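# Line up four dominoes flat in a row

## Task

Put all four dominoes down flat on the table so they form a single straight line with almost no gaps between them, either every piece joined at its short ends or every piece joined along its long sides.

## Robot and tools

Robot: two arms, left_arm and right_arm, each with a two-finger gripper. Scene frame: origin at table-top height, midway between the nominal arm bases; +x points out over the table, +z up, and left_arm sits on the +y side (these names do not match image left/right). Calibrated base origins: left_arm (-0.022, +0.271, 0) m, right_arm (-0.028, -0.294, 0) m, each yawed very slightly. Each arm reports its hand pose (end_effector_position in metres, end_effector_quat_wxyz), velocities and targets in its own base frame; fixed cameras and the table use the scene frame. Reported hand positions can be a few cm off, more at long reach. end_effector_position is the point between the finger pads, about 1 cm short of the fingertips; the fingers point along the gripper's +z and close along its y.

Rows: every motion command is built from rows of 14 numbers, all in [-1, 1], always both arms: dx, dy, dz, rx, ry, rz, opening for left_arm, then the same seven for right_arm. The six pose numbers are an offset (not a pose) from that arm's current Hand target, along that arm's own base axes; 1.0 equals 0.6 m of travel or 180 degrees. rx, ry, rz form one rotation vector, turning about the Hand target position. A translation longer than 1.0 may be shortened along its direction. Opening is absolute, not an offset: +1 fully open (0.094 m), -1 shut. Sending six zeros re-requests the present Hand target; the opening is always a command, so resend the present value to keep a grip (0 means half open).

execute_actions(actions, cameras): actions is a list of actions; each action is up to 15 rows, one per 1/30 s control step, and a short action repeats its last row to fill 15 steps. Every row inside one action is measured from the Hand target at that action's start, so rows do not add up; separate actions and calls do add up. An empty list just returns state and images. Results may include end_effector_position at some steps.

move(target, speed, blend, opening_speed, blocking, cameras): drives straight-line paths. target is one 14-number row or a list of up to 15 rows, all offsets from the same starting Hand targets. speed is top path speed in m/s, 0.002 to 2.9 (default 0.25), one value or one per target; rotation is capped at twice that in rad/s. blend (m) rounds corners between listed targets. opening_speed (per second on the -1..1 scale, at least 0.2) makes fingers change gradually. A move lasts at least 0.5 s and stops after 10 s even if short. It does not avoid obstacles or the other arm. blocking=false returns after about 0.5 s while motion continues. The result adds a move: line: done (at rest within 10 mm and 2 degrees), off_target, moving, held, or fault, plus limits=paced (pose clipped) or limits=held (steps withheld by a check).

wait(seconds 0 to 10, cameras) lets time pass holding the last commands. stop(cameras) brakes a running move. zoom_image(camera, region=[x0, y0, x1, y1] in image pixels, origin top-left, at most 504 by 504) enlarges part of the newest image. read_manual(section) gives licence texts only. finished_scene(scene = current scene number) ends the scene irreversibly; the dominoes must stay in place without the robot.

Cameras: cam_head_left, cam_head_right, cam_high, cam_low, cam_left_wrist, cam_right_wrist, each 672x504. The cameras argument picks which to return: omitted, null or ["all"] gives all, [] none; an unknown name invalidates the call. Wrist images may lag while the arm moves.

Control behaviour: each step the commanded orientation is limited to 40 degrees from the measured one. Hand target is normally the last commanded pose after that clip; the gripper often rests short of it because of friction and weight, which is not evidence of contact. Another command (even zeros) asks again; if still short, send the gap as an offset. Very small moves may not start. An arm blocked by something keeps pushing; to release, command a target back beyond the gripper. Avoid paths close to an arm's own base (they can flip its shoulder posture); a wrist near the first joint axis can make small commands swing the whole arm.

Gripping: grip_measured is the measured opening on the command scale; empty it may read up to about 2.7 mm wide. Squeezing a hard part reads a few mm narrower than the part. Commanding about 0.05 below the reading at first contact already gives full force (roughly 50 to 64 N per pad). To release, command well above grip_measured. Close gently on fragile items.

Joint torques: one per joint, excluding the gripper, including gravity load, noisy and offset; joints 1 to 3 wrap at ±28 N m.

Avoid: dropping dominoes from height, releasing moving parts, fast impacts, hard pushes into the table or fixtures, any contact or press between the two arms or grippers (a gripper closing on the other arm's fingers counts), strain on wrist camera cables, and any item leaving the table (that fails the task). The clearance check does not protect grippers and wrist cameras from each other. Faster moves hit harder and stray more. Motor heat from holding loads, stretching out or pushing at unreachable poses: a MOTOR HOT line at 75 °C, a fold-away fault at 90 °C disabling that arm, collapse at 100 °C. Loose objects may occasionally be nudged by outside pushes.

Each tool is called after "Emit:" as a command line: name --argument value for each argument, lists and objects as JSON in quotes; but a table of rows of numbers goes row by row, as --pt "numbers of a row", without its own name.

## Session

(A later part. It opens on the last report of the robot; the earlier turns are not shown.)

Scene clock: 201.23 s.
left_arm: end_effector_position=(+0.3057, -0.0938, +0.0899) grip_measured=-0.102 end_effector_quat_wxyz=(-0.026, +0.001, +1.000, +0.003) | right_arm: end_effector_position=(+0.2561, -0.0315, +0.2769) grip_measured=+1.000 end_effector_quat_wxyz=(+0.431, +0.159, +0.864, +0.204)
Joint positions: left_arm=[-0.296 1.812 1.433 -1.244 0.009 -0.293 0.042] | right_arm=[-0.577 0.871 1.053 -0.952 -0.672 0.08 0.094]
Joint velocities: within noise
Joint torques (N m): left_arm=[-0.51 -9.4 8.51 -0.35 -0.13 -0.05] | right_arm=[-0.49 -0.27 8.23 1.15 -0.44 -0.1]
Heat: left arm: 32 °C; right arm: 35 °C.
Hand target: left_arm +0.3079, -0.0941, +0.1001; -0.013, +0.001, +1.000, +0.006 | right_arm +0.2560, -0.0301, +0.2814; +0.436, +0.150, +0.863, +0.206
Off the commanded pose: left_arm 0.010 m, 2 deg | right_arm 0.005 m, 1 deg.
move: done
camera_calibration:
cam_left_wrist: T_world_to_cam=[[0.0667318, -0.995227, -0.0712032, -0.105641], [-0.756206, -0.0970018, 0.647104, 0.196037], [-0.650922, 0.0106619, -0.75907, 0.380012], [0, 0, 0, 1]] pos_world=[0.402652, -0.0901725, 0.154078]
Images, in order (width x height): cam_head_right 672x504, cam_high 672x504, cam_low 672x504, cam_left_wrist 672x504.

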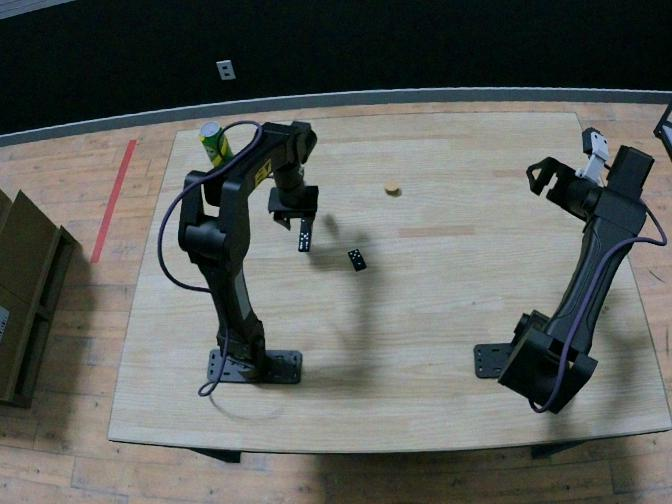

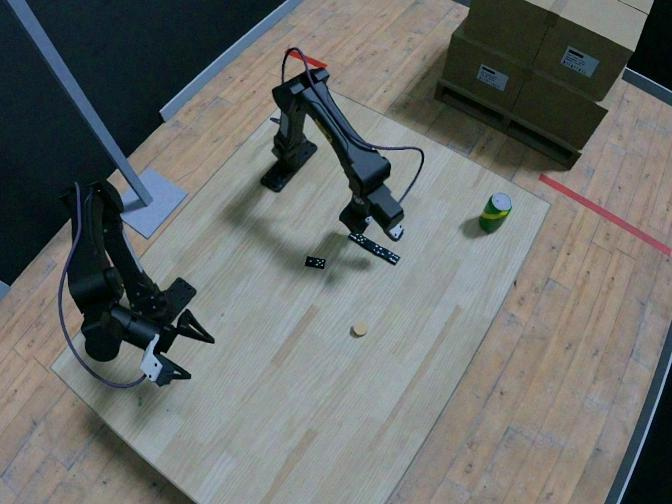

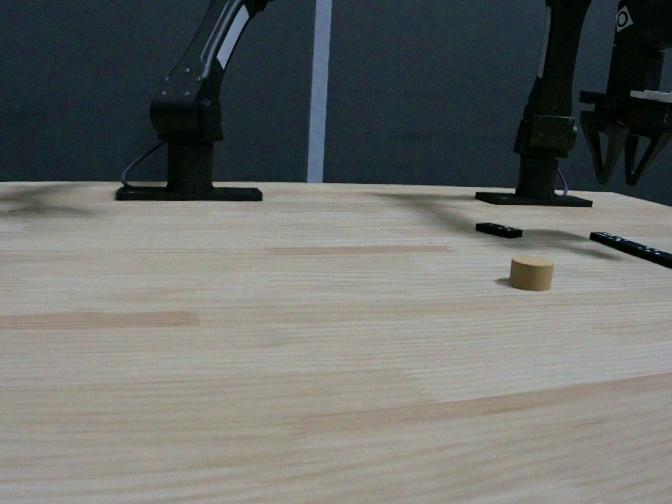

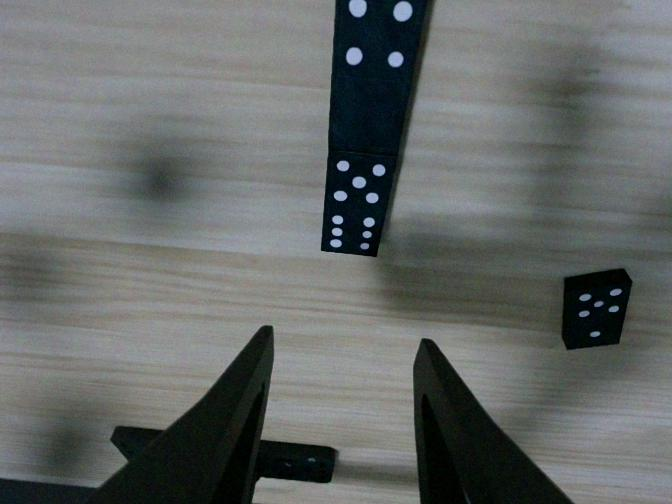

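Emit:
move --pt "-0.075 -0.205 0 0 0 0.14 -0.1 0 0 0 0 0 0 1" --pt "-0.075 -0.205 -0.105 0 0 0.14 -0.1 0 0 0 0 0 0 1" --speed '[0.25,0.12]' --cameras '["cam_left_wrist","cam_low"]'

Scene clock: 210.37 s.
left_arm: end_effector_position=(+0.2641, -0.2202, +0.0473) grip_measured=-0.102 end_effector_quat_wxyz=(-0.008, -0.213, +0.977, -0.009) | right_arm: end_effector_position=(+0.2561, -0.0315, +0.2769) grip_measured=+1.000 end_effector_quat_wxyz=(+0.431, +0.159, +0.864, +0.204)
Joint positions: left_arm=[-0.685 1.883 1.353 -1.036 0.024 -1.114 0.042] | right_arm=[-0.577 0.871 1.053 -0.952 -0.672 0.08 0.094]
Joint velocities: within noise
Joint torques (N m): left_arm=[0.1 -6.76 6.01 -0.02 -0.05 -0.07] | right_arm=[-0.34 -0.16 8.25 1.15 -0.46 -0.12]
Heat: left arm: 33 °C; right arm: 35 °C.
Hand target: left_arm +0.2628, -0.2171, +0.0371; -0.014, -0.217, +0.976, +0.003 | right_arm +0.2560, -0.0301, +0.2814; +0.436, +0.150, +0.863, +0.206
Off the commanded pose: left_arm 0.011 m, 2 deg | right_arm 0.005 m, 1 deg.
move: off_target (left_arm)
camera_calibration:
cam_left_wrist: T_world_to_cam=[[0.479294, -0.876345, -0.0479297, -0.315682], [-0.670929, -0.401059, 0.623703, 0.09162], [-0.565802, -0.26678, -0.78019, 0.239359], [0, 0, 0, 1]] pos_world=[0.348205, -0.176045, 0.114471]
Images, in order (width x height): cam_low 672x504, cam_left_wrist 672x504.

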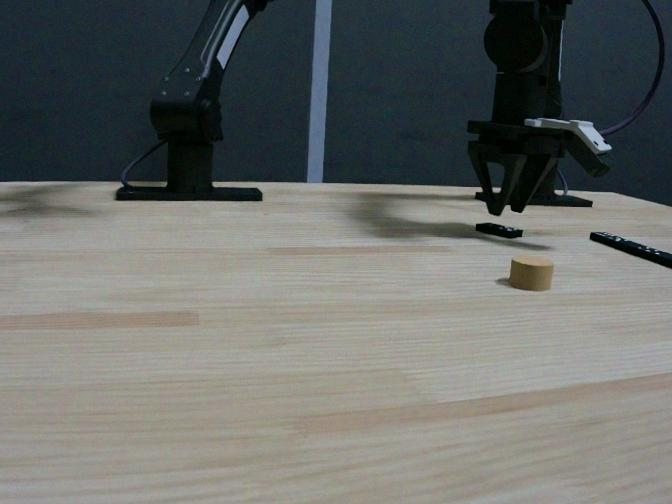

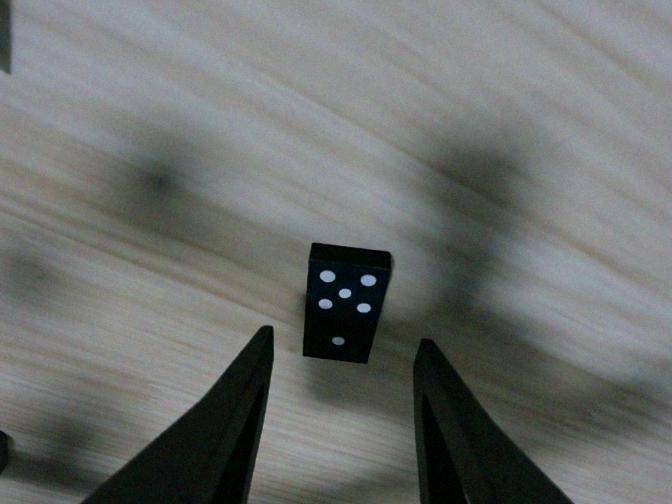

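Emit:
move --pt "-0.006 0.002 -0.046 0 0 0 -0.1 0 0 0 0 0 0 1" --pt "-0.006 0.002 -0.038 0 0 0 -0.7 0 0 0 0 0 0 1" --pt "-0.006 0.002 -0.037 0 0 0 -0.7 0 0 0 0 0 0 1" --speed 0.06 --opening_speed 0.6 --cameras '["cam_left_wrist","cam_low"]'

Scene clock: 215.70 s.
left_arm: end_effector_position=(+0.2608, -0.2175, +0.0227) grip_measured=-0.508 end_effector_quat_wxyz=(-0.009, -0.215, +0.977, -0.007) | right_arm: end_effector_position=(+0.2561, -0.0315, +0.2769) grip_measured=+1.000 end_effector_quat_wxyz=(+0.431, +0.159, +0.864, +0.204)
Joint positions: left_arm=[-0.685 1.903 1.277 -0.945 0.024 -1.118 0.023] | right_arm=[-0.577 0.871 1.053 -0.952 -0.672 0.08 0.094]
Joint velocities: within noise
Joint torques (N m): left_arm=[-0.23 -6.91 6.31 -0.06 -0.05 -0.06] | right_arm=[-0.51 -0.13 8.28 1.14 -0.47 -0.1]
Heat: left arm: 32 °C; right arm: 35 °C.
Hand target: left_arm +0.2592, -0.2159, +0.0149; -0.014, -0.217, +0.976, +0.003 | right_arm +0.2560, -0.0301, +0.2814; +0.436, +0.150, +0.863, +0.206
Off the commanded pose: left_arm 0.008 m, 1 deg | right_arm 0.005 m, 1 deg.
move: done
camera_calibration:
cam_left_wrist: T_world_to_cam=[[0.482718, -0.874175, -0.0529185, -0.313198], [-0.666665, -0.405972, 0.625096, 0.103503], [-0.567927, -0.266467, -0.778752, 0.219626], [0, 0, 0, 1]] pos_world=[0.34492, -0.173248, 0.089761]
Images, in order (width x height): cam_low 672x504, cam_left_wrist 672x504.

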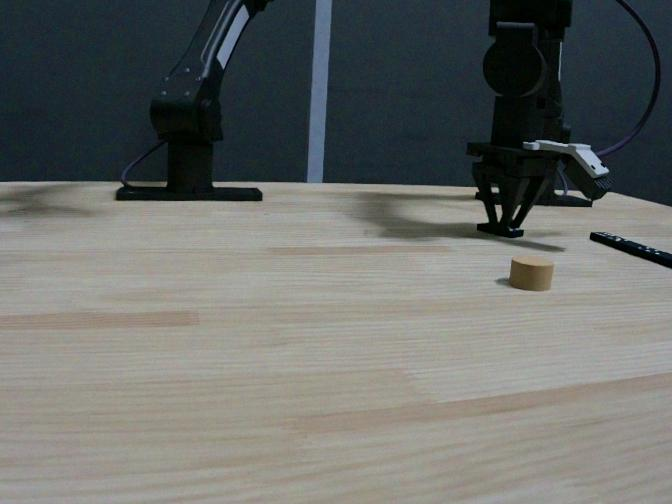

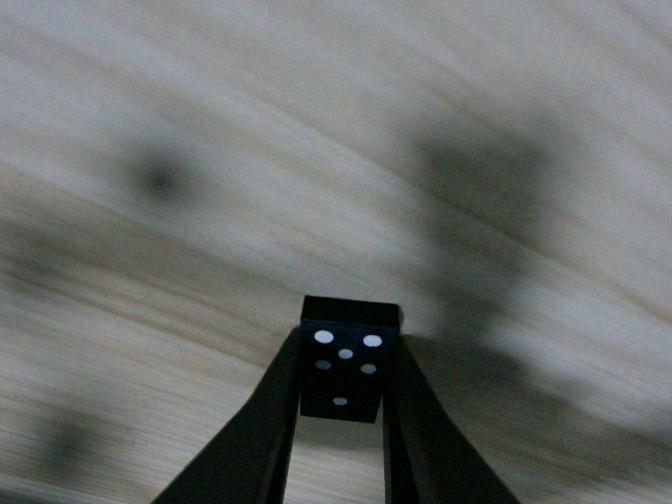

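Emit:
move --pt "0 0 0.11 0 0 0 -0.7 0 0 0 0 0 0 1" --pt "-0.032 0.204 0.11 0 0.004 -0.14 -0.7 0 0 0 0 0 0 1" --pt "-0.032 0.204 0.025 0 0.004 -0.14 -0.7 0 0 0 0 0 0 1" --speed '[0.1,0.25,0.12]' --cameras '["cam_left_wrist","cam_low"]'

Emit:
zoom_image --camera "cam_low" --region '[500, 160, 672, 280]'

Scene clock: 222.47 s.
left_arm: end_effector_position=(+0.2413, -0.0965, +0.0371) grip_measured=-0.508 end_effector_quat_wxyz=(-0.012, +0.002, +1.000, +0.001) | right_arm: end_effector_position=(+0.2561, -0.0315, +0.2769) grip_measured=+1.000 end_effector_quat_wxyz=(+0.431, +0.159, +0.864, +0.204)
Joint positions: left_arm=[-0.379 1.616 0.991 -0.968 0.008 -0.376 0.023] | right_arm=[-0.577 0.871 1.053 -0.952 -0.672 0.08 0.094]
Joint velocities: within noise
Joint torques (N m): left_arm=[0.32 -4.62 5.64 0.01 -0.08 0.04] | right_arm=[-0.43 -0.14 8.29 1.15 -0.45 -0.1]
Heat: left arm: 32 °C; right arm: 35 °C.
Hand target: left_arm +0.2400, -0.0935, +0.0299; -0.019, +0.001, +1.000, +0.007 | right_arm +0.2560, -0.0301, +0.2814; +0.436, +0.150, +0.863, +0.206
Off the commanded pose: left_arm 0.008 m, 1 deg | right_arm 0.005 m, 1 deg.
move: done
camera_calibration:
cam_left_wrist: T_world_to_cam=[[0.0682651, -0.995593, -0.0643071, -0.108623], [-0.774177, -0.0935192, 0.626022, 0.186649], [-0.629277, 0.00704962, -0.777149, 0.29309], [0, 0, 0, 1]] pos_world=[0.33635, -0.0927551, 0.103943]
Images, in order (width x height): cam_low 672x504, cam_left_wrist 672x504.

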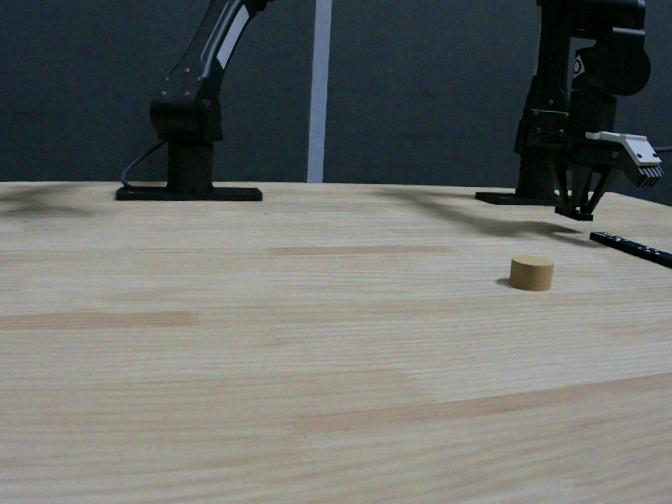

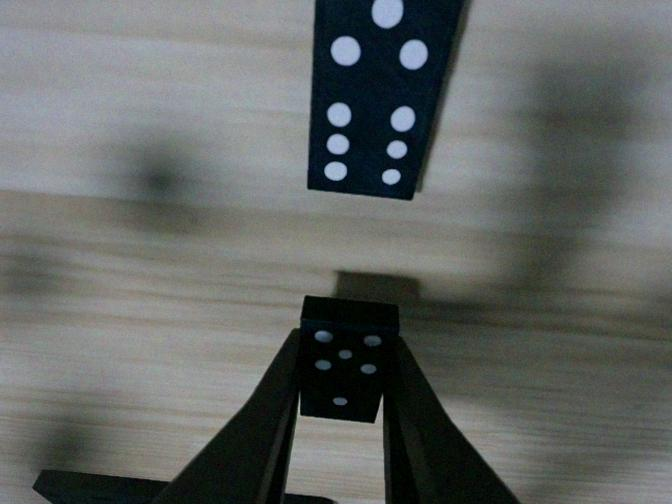

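Scaled by 2.930 from the camera's 672x504 image, which has a finer 960x720 frame.

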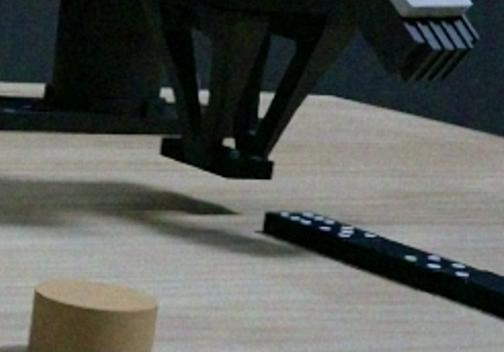

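Emit:
move --pt "0.015 0.002 -0.03 0 0.004 0 -0.7 0 0 0 0 0 0 1" --pt "0.036 0.002 -0.03 0 0.004 0 -0.7 0 0 0 0 0 0 1" --speed '[0.05,0.04]' --cameras '["cam_left_wrist","cam_low"]'

Emit:
zoom_image --camera "cam_low" --region '[500, 160, 672, 280]'

Scene clock: 227.83 s.
left_arm: end_effector_position=(+0.2560, -0.0938, +0.0201) grip_measured=-0.508 end_effector_quat_wxyz=(-0.023, +0.002, +1.000, +0.003) | right_arm: end_effector_position=(+0.2561, -0.0315, +0.2769) grip_measured=+1.000 end_effector_quat_wxyz=(+0.431, +0.159, +0.864, +0.204)
Joint positions: left_arm=[-0.349 1.711 1.022 -0.926 0.01 -0.344 0.023] | right_arm=[-0.577 0.871 1.053 -0.952 -0.672 0.08 0.094]
Joint velocities: within noise
Joint torques (N m): left_arm=[0.65 -4.01 7.02 0.05 -0.06 0.06] | right_arm=[-0.46 -0.16 8.34 1.12 -0.47 -0.07]
Heat: left arm: 32 °C; right arm: 35 °C.
Hand target: left_arm +0.2616, -0.0922, +0.0119; -0.025, +0.001, +1.000, +0.007 | right_arm +0.2560, -0.0301, +0.2814; +0.436, +0.150, +0.863, +0.206
Off the commanded pose: left_arm 0.010 m, 1 deg | right_arm 0.005 m, 1 deg.
move: done
camera_calibration:
cam_left_wrist: T_world_to_cam=[[0.0652921, -0.995359, -0.0706881, -0.107079], [-0.760728, -0.0954949, 0.642007, 0.205111], [-0.645778, 0.0118564, -0.763433, 0.293601], [0, 0, 0, 1]] pos_world=[0.352626, -0.0904763, 0.0848926]
Images, in order (width x height): cam_low 672x504, cam_left_wrist 672x504.

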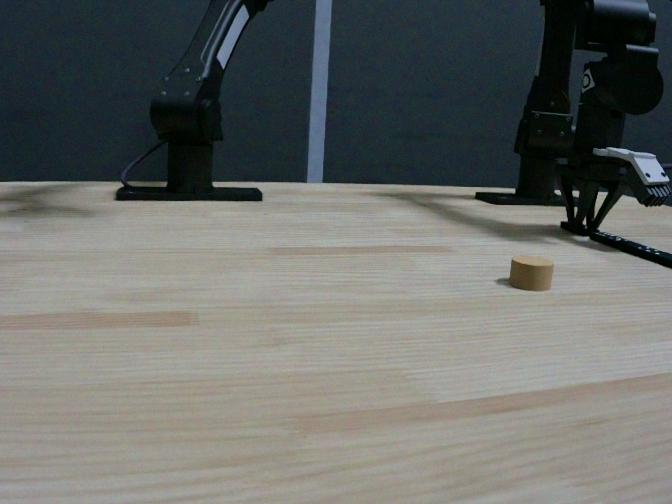

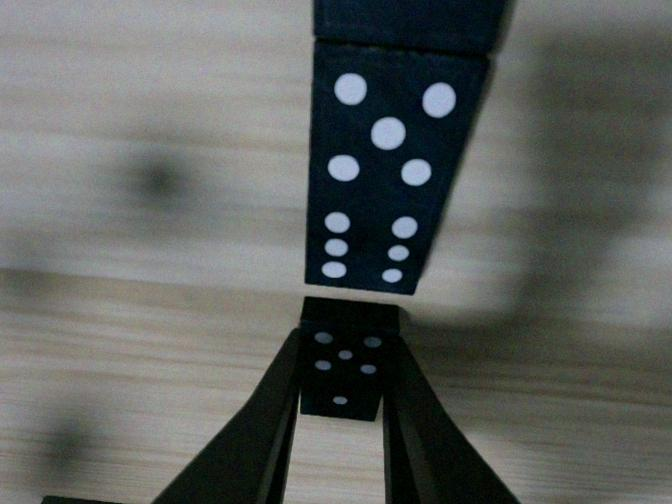

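Scaled by 2.930 from the camera's 672x504 image, which has a finer 960x720 frame.

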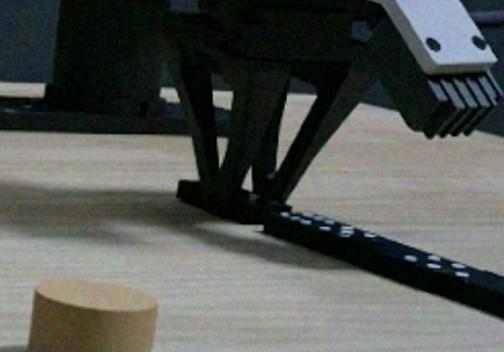

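Emit:
move --pt "0.018 -0.003 0.0 0 0.0 0 -0.7 0 0 0 0 0 0 1" --pt "0.032 -0.003 0 0 0 0 -0.7 0 0 0 0 0 0 1" --speed 0.035 --cameras '["cam_left_wrist"]'

Emit:
zoom_image --camera "cam_left_wrist" --region '[260, 230, 450, 420]'

Scene clock: 231.97 s.
left_arm: end_effector_position=(+0.2755, -0.0962, +0.0209) grip_measured=-0.508 end_effector_quat_wxyz=(-0.021, +0.003, +1.000, +0.002) | right_arm: end_effector_position=(+0.2561, -0.0315, +0.2769) grip_measured=+1.000 end_effector_quat_wxyz=(+0.431, +0.159, +0.864, +0.204)
Joint positions: left_arm=[-0.333 1.775 1.101 -0.939 0.01 -0.328 0.023] | right_arm=[-0.577 0.871 1.053 -0.952 -0.672 0.08 0.094]
Joint velocities: within noise
Joint torques (N m): left_arm=[0.66 -4.51 7.23 0.02 -0.07 0.11] | right_arm=[-0.44 -0.23 8.34 1.19 -0.44 -0.06]
Heat: left arm: 32 °C; right arm: 35 °C.
Hand target: left_arm +0.2808, -0.0940, +0.0119; -0.025, +0.001, +1.000, +0.007 | right_arm +0.2560, -0.0301, +0.2814; +0.436, +0.150, +0.863, +0.206
Off the commanded pose: left_arm 0.011 m, 1 deg | right_arm 0.005 m, 1 deg.
move: off_target (left_arm)
camera_calibration:
cam_left_wrist: T_world_to_cam=[[0.0652168, -0.995506, -0.0686693, -0.11071], [-0.762753, -0.0941023, 0.639806, 0.219989], [-0.643393, 0.0106517, -0.765462, 0.306029], [0, 0, 0, 1]] pos_world=[0.371914, -0.0927704, 0.0859013]
Images, in order (width x height): cam_left_wrist 672x504.

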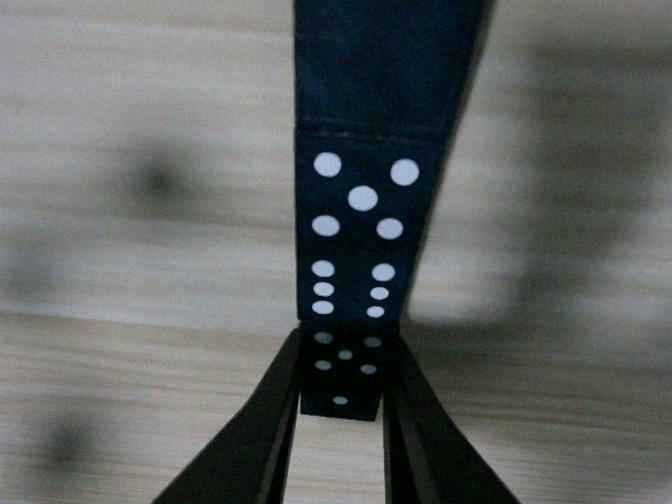

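Scaled by 2.653 from the camera's 672x504 image, which has a finer 960x720 frame.

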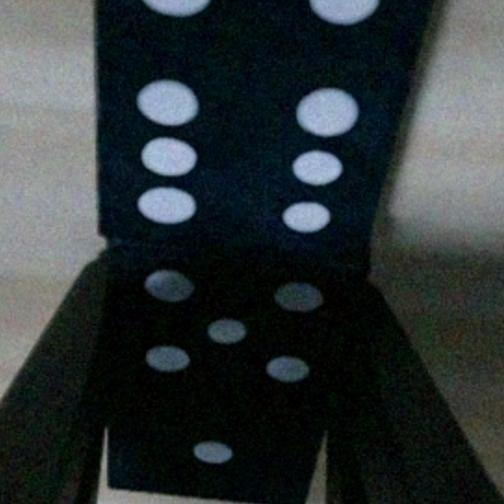

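Emit:
move --pt "0.012 0.0 0.0 0 0.0 0 -0.7 0 0 0 0 0 0 1" --pt "0 0 0.015 0 0 0 -0.7 0 0 0 0 0 0 1" --pt "0 0 0.015 0 0 0 -0.15 0 0 0 0 0 0 1" --pt "0 0 0.11 0 0.012 0 -0.1 0 0 0 0 0 0 1" --pt "0.155 -0.001 0.11 0 0.0125 0 -0.2 0 0 0 0 0 0 1" --speed '[0.03,0.04,0.05,0.12,0.2]' --opening_speed 1 --cameras '["cam_left_wrist","cam_low","cam_high","cam_head_right"]'

Emit:
zoom_image --camera "cam_high" --region '[320, 200, 420, 290]'

Emit:
zoom_image --camera "cam_low" --region '[540, 200, 672, 290]'

Scene clock: 240.90 s.
left_arm: end_effector_position=(+0.3718, -0.0956, +0.0841) grip_measured=-0.198 end_effector_quat_wxyz=(-0.034, +0.001, +0.999, +0.003) | right_arm: end_effector_position=(+0.2561, -0.0315, +0.2769) grip_measured=+1.000 end_effector_quat_wxyz=(+0.431, +0.159, +0.864, +0.204)
Joint positions: left_arm=[-0.249 2.083 1.784 -1.34 0.01 -0.247 0.038] | right_arm=[-0.577 0.871 1.053 -0.952 -0.672 0.08 0.094]
Joint velocities: within noise
Joint torques (N m): left_arm=[0.2 -7.97 8.99 -0.38 -0.02 0.05] | right_arm=[-0.5 -0.25 8.25 1.14 -0.46 -0.11]
Heat: left arm: 32 °C; right arm: 35 °C.
Hand target: left_arm +0.3738, -0.0946, +0.0779; -0.045, +0.001, +0.999, +0.007 | right_arm +0.2560, -0.0301, +0.2814; +0.436, +0.150, +0.863, +0.206
Off the commanded pose: left_arm 0.007 m, 1 deg | right_arm 0.005 m, 1 deg.
move: done; target 4's new opening was sent with left_arm's hand 0.011 m and 2 deg from that target
camera_calibration:
cam_left_wrist: T_world_to_cam=[[0.0665036, -0.995122, -0.0728726, -0.112089], [-0.745373, -0.0981, 0.65939, 0.244535], [-0.663322, 0.0104655, -0.748261, 0.42225], [0, 0, 0, 1]] pos_world=[0.469812, -0.0919724, 0.146542]
Images, in order (width x height): cam_head_right 672x504, cam_high 672x504, cam_low 672x504, cam_left_wrist 672x504.

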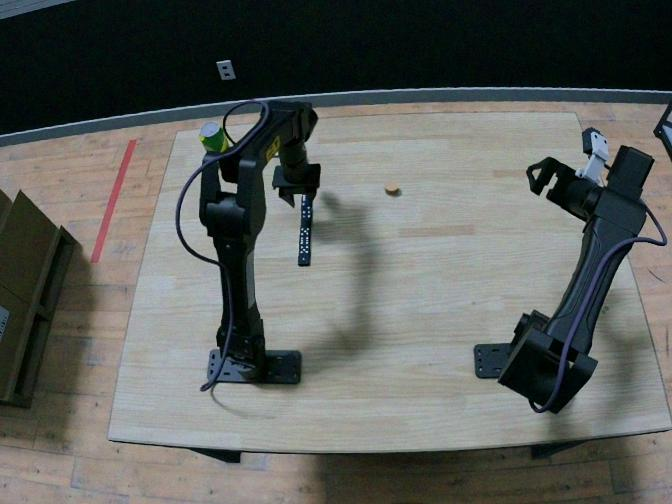

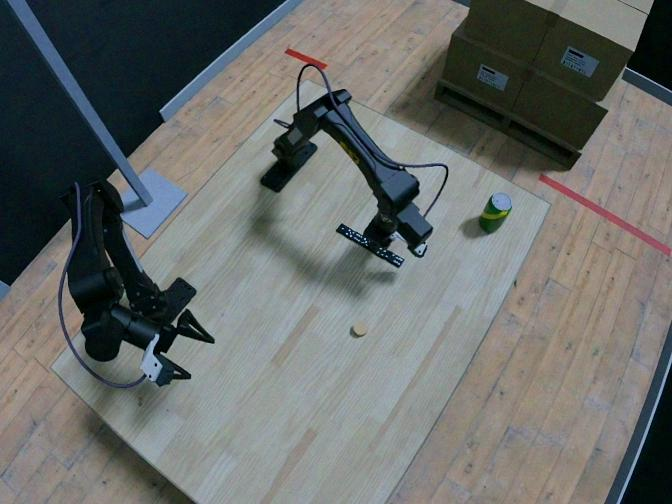

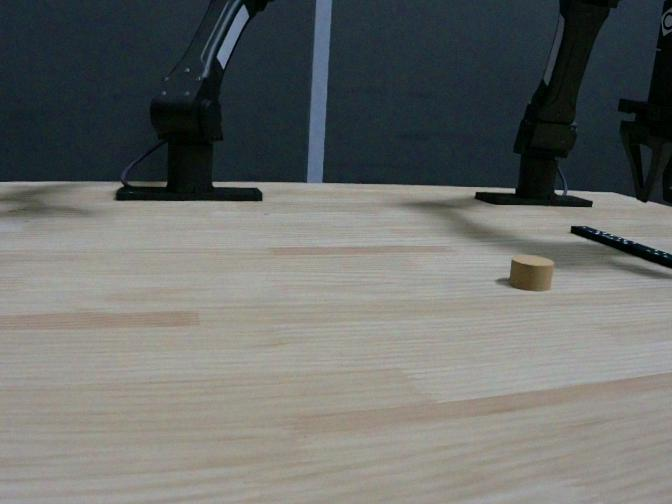

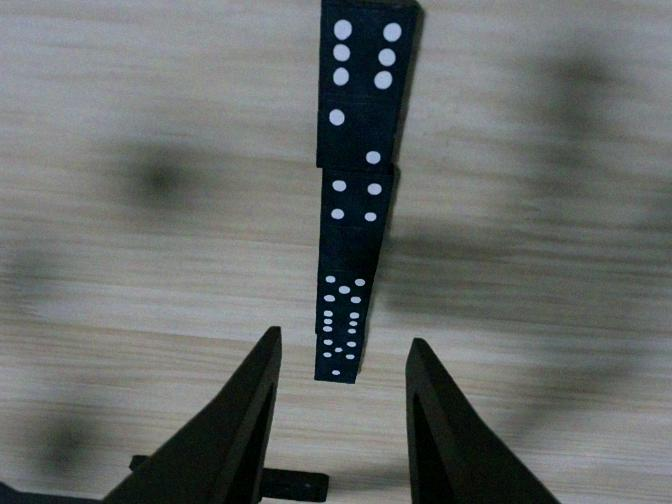

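Scaled by 5.040 from the camera's 672x504 image, which has a finer 960x720 frame.

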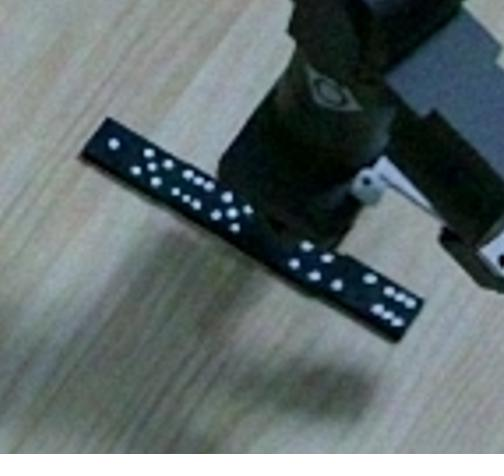

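Scaled by 3.818 from the camera's 672x504 image, which has a finer 960x720 frame.

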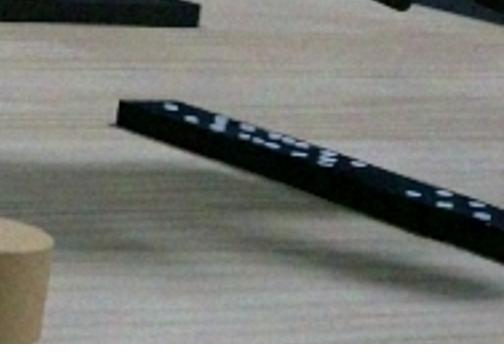

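Emit:
move --pt "0.034 0 -0.08 0 -0.018 0 -0.2 0 0 0 0 0 0 1" --pt "0.034 0 -0.108 0 -0.018 0 -0.2 0 0 0 0 0 0 1" --speed '[0.12,0.05]' --cameras '["cam_left_wrist"]'

Scene clock: 245.03 s.
left_arm: end_effector_position=(+0.3962, -0.1010, +0.0293) grip_measured=-0.198 end_effector_quat_wxyz=(-0.002, +0.004, +1.000, -0.003) | right_arm: end_effector_position=(+0.2561, -0.0315, +0.2769) grip_measured=+1.000 end_effector_quat_wxyz=(+0.431, +0.159, +0.864, +0.204)
Joint positions: left_arm=[-0.249 2.151 1.672 -1.095 0.006 -0.242 0.038] | right_arm=[-0.577 0.871 1.053 -0.952 -0.672 0.08 0.094]
Joint velocities: within noise
Joint torques (N m): left_arm=[0.69 -8.28 5.85 -0.01 -0.12 0.05] | right_arm=[-0.51 -0.27 8.29 1.12 -0.46 -0.09]
Heat: left arm: 32 °C; right arm: 35 °C.
Hand target: left_arm +0.3942, -0.0946, +0.0130; -0.016, +0.001, +1.000, +0.007 | right_arm +0.2560, -0.0301, +0.2814; +0.436, +0.150, +0.863, +0.206
Off the commanded pose: left_arm 0.018 m, 2 deg | right_arm 0.005 m, 1 deg.
move: off_target (left_arm)
camera_calibration:
cam_left_wrist: T_world_to_cam=[[0.0655929, -0.996257, -0.0563002, -0.123403], [-0.786895, -0.0863383, 0.611018, 0.317374], [-0.613591, 0.00422392, -0.789612, 0.378489], [0, 0, 0, 1]] pos_world=[0.490072, -0.0971384, 0.097991]
Images, in order (width x height): cam_left_wrist 672x504.

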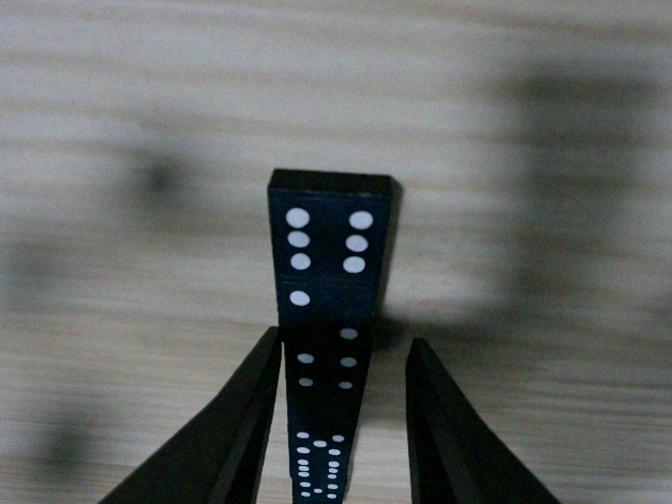

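Emit:
move --pt "-0.004 0.012 0 0 0 0 -0.2 0 0 0 0 0 0 1" --pt "-0.004 0.010 -0.012 0 0 0 -0.2 0 0 0 0 0 0 1" --speed '[0.04,0.04]' --cameras '["cam_left_wrist"]'

Scene clock: 248.53 s.
left_arm: end_effector_position=(+0.3939, -0.0936, +0.0236) grip_measured=-0.198 end_effector_quat_wxyz=(-0.007, +0.002, +1.000, -0.002) | right_arm: end_effector_position=(+0.2561, -0.0315, +0.2769) grip_measured=+1.000 end_effector_quat_wxyz=(+0.431, +0.159, +0.864, +0.204)
Joint positions: left_arm=[-0.233 2.151 1.649 -1.082 0.006 -0.229 0.038] | right_arm=[-0.577 0.871 1.053 -0.952 -0.672 0.08 0.094]
Joint velocities: within noise
Joint torques (N m): left_arm=[0.39 -8.59 4.49 0.22 -0.13 0.05] | right_arm=[-0.43 -0.25 8.28 1.14 -0.45 -0.11]
Heat: left arm: 32 °C; right arm: 35 °C.
Hand target: left_arm +0.3918, -0.0887, +0.0058; -0.017, +0.001, +1.000, +0.007 | right_arm +0.2560, -0.0301, +0.2814; +0.436, +0.150, +0.863, +0.206
Off the commanded pose: left_arm 0.019 m, 1 deg | right_arm 0.005 m, 1 deg.
move: off_target (left_arm)
camera_calibration:
cam_left_wrist: T_world_to_cam=[[0.0680761, -0.995911, -0.0593797, -0.116999], [-0.780532, -0.090235, 0.618569, 0.316624], [-0.621398, 0.00423796, -0.783483, 0.375464], [0, 0, 0, 1]] pos_world=[0.488412, -0.0895412, 0.0913685]
Images, in order (width x height): cam_left_wrist 672x504.

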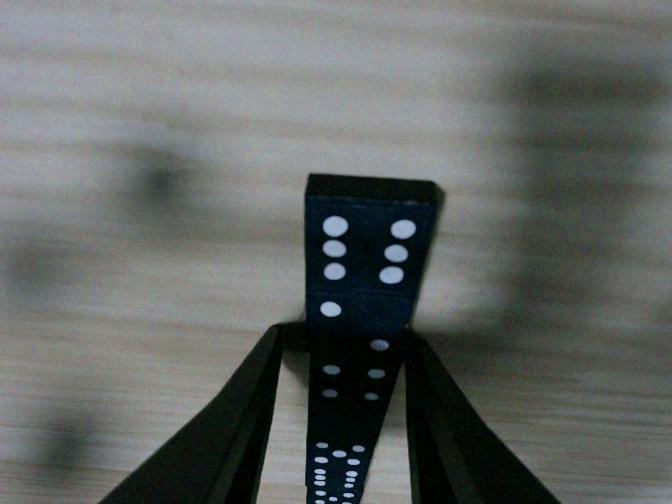

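Emit:
move --pt "0 -0.003 0.008 0 0 0 -0.2 0 0 0 0 0 0 1" --pt "0 -0.003 0.008 0 0 0 -0.58 0 0 0 0 0 0 1" --pt "0 -0.003 0.009 0 0 0 -0.15 0 0 0 0 0 0 1" --pt "0 -0.003 0.17 0 0 0 -0.15 0 0 0 0 0 0 1" --pt "-0.1 -0.003 0.3 0 0 0 -0.15 0 0 0 0 0 0 1" --speed '[0.04,0.04,0.04,0.1,0.2]' --opening_speed 0.6

Emit:
zoom_image --camera "cam_high" --region '[320, 200, 420, 290]'

Emit:
zoom_image --camera "cam_left_wrist" --region '[240, 100, 490, 400]'

Scene clock: 256.80 s.
left_arm: end_effector_position=(+0.3381, -0.0902, +0.1859) grip_measured=-0.152 end_effector_quat_wxyz=(+0.015, +0.003, +1.000, +0.001) | right_arm: end_effector_position=(+0.2561, -0.0315, +0.2769) grip_measured=+1.000 end_effector_quat_wxyz=(+0.431, +0.159, +0.864, +0.204)
Joint positions: left_arm=[-0.268 1.876 1.901 -1.566 -0.009 -0.262 0.04] | right_arm=[-0.577 0.871 1.053 -0.952 -0.672 0.08 0.094]
Joint velocities: within noise
Joint torques (N m): left_arm=[-0.32 -9.24 5.81 -0.18 0.03 -0.1] | right_arm=[-0.47 -0.05 8.23 1.15 -0.48 -0.12]
Heat: left arm: 32 °C; right arm: 35 °C.
Hand target: left_arm +0.3318, -0.0904, +0.1860; -0.016, +0.001, +1.000, +0.007 | right_arm +0.2560, -0.0301, +0.2814; +0.436, +0.150, +0.863, +0.206
Off the commanded pose: left_arm 0.006 m, 4 deg | right_arm 0.005 m, 1 deg.
joint sent to its limit (left arm) — joint 4 (wrist pitch), lower limit. The joint targets are off in orientation, not in position.
move: off_target (left_arm); target 2's new opening was sent with left_arm's hand 0.014 m and 1 deg from that target; target 3's new opening was sent with left_arm's hand 0.013 m and 2 deg from that target
camera_calibration:
cam_left_wrist: T_world_to_cam=[[0.0689291, -0.995795, -0.0603496, -0.100236], [-0.807365, -0.0912159, 0.582959, 0.188508], [-0.586012, 0.00854135, -0.810257, 0.461324], [0, 0, 0, 1]] pos_world=[0.429445, -0.0865597, 0.257849]
cam_right_wrist: T_world_to_cam=[[0.0121575, -0.887493, -0.460661, 0.0993299], [-0.959328, 0.119589, -0.255713, 0.353208], [0.282033, 0.445033, -0.849943, 0.280303], [0, 0, 0, 1]] pos_world=[0.25858, -0.0788291, 0.374319]

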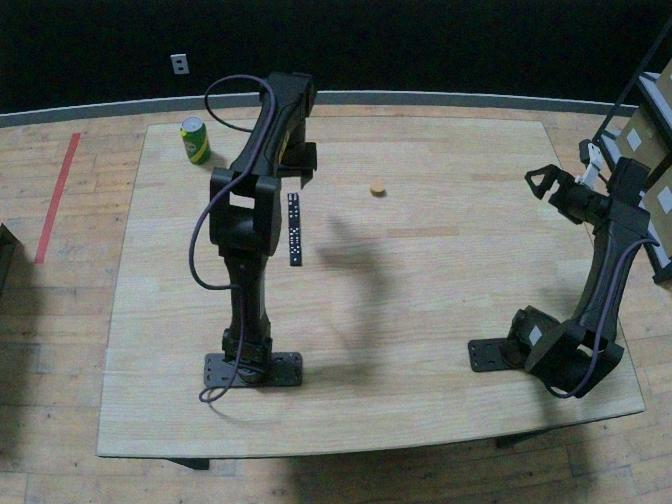

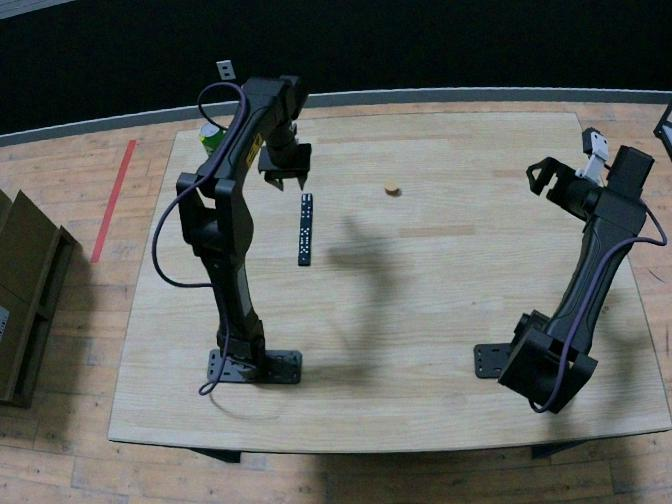

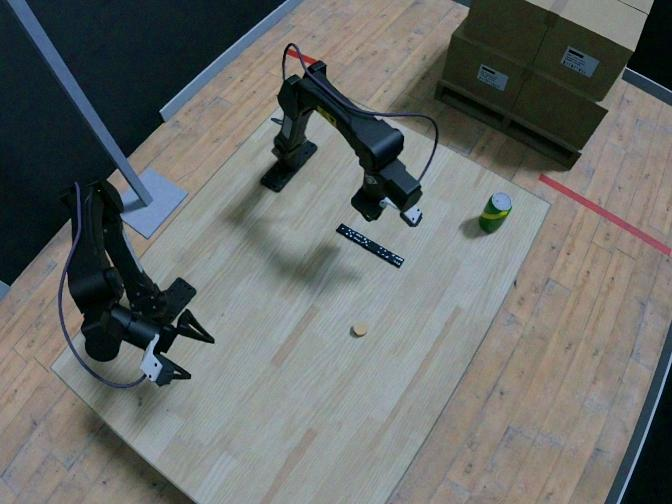

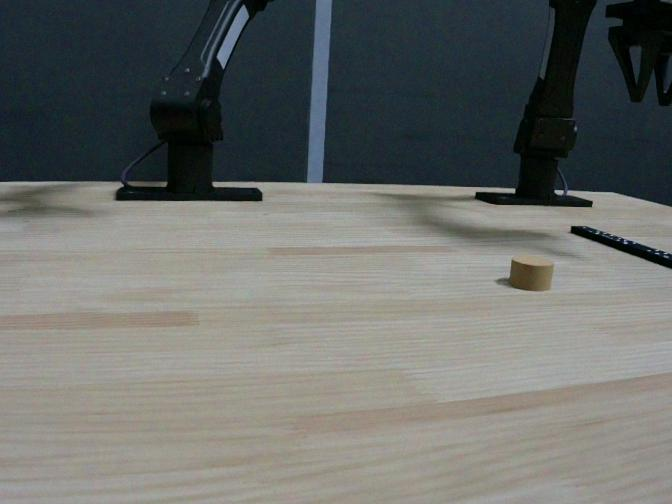

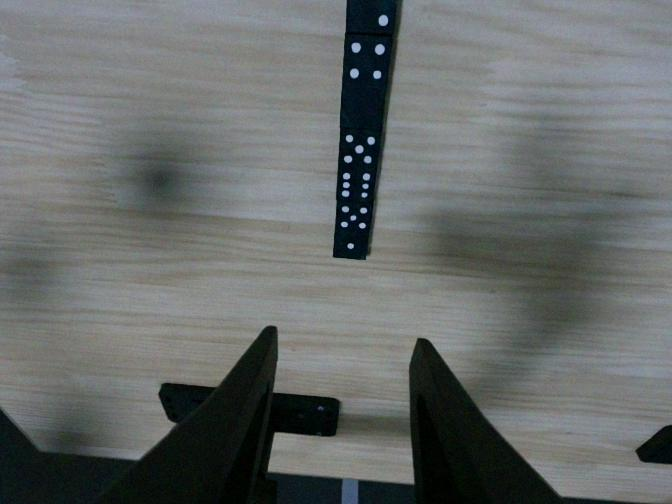

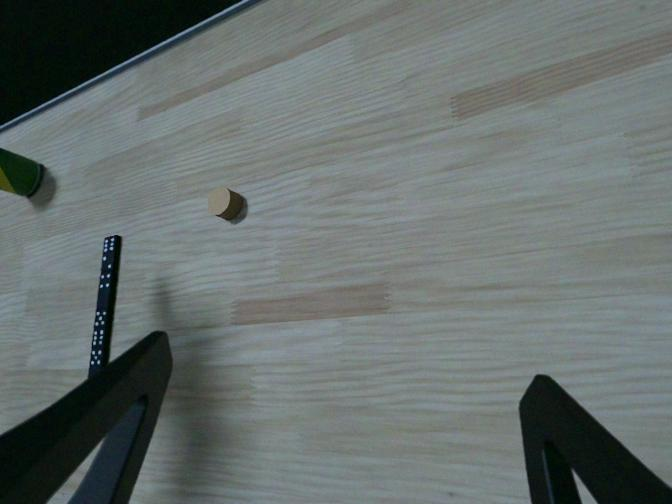

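Scaled by 5.040 from the camera's 672x504 image, which has a finer 960x720 frame.

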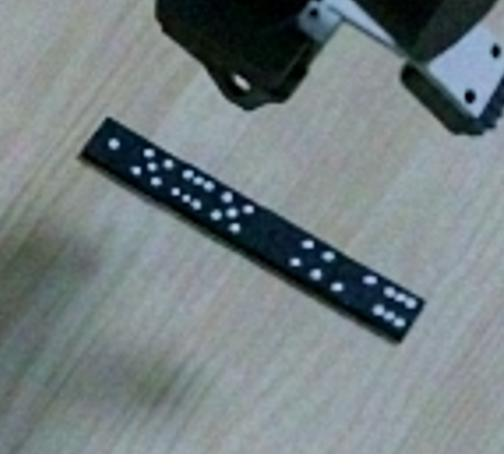

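Scaled by 1.680 from the camera's 672x504 image, which has a finer 960x720 frame.

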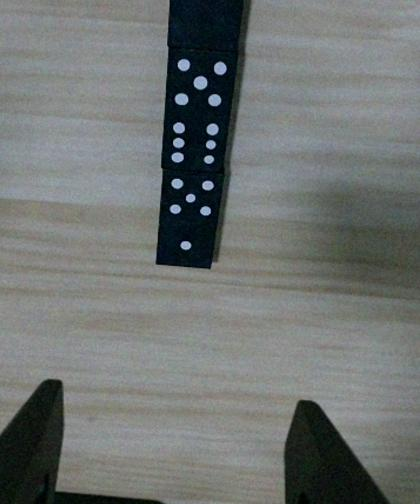

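Straight and touching.

Emit:
finished_scene --scene 1

The scene is finished: the task was done.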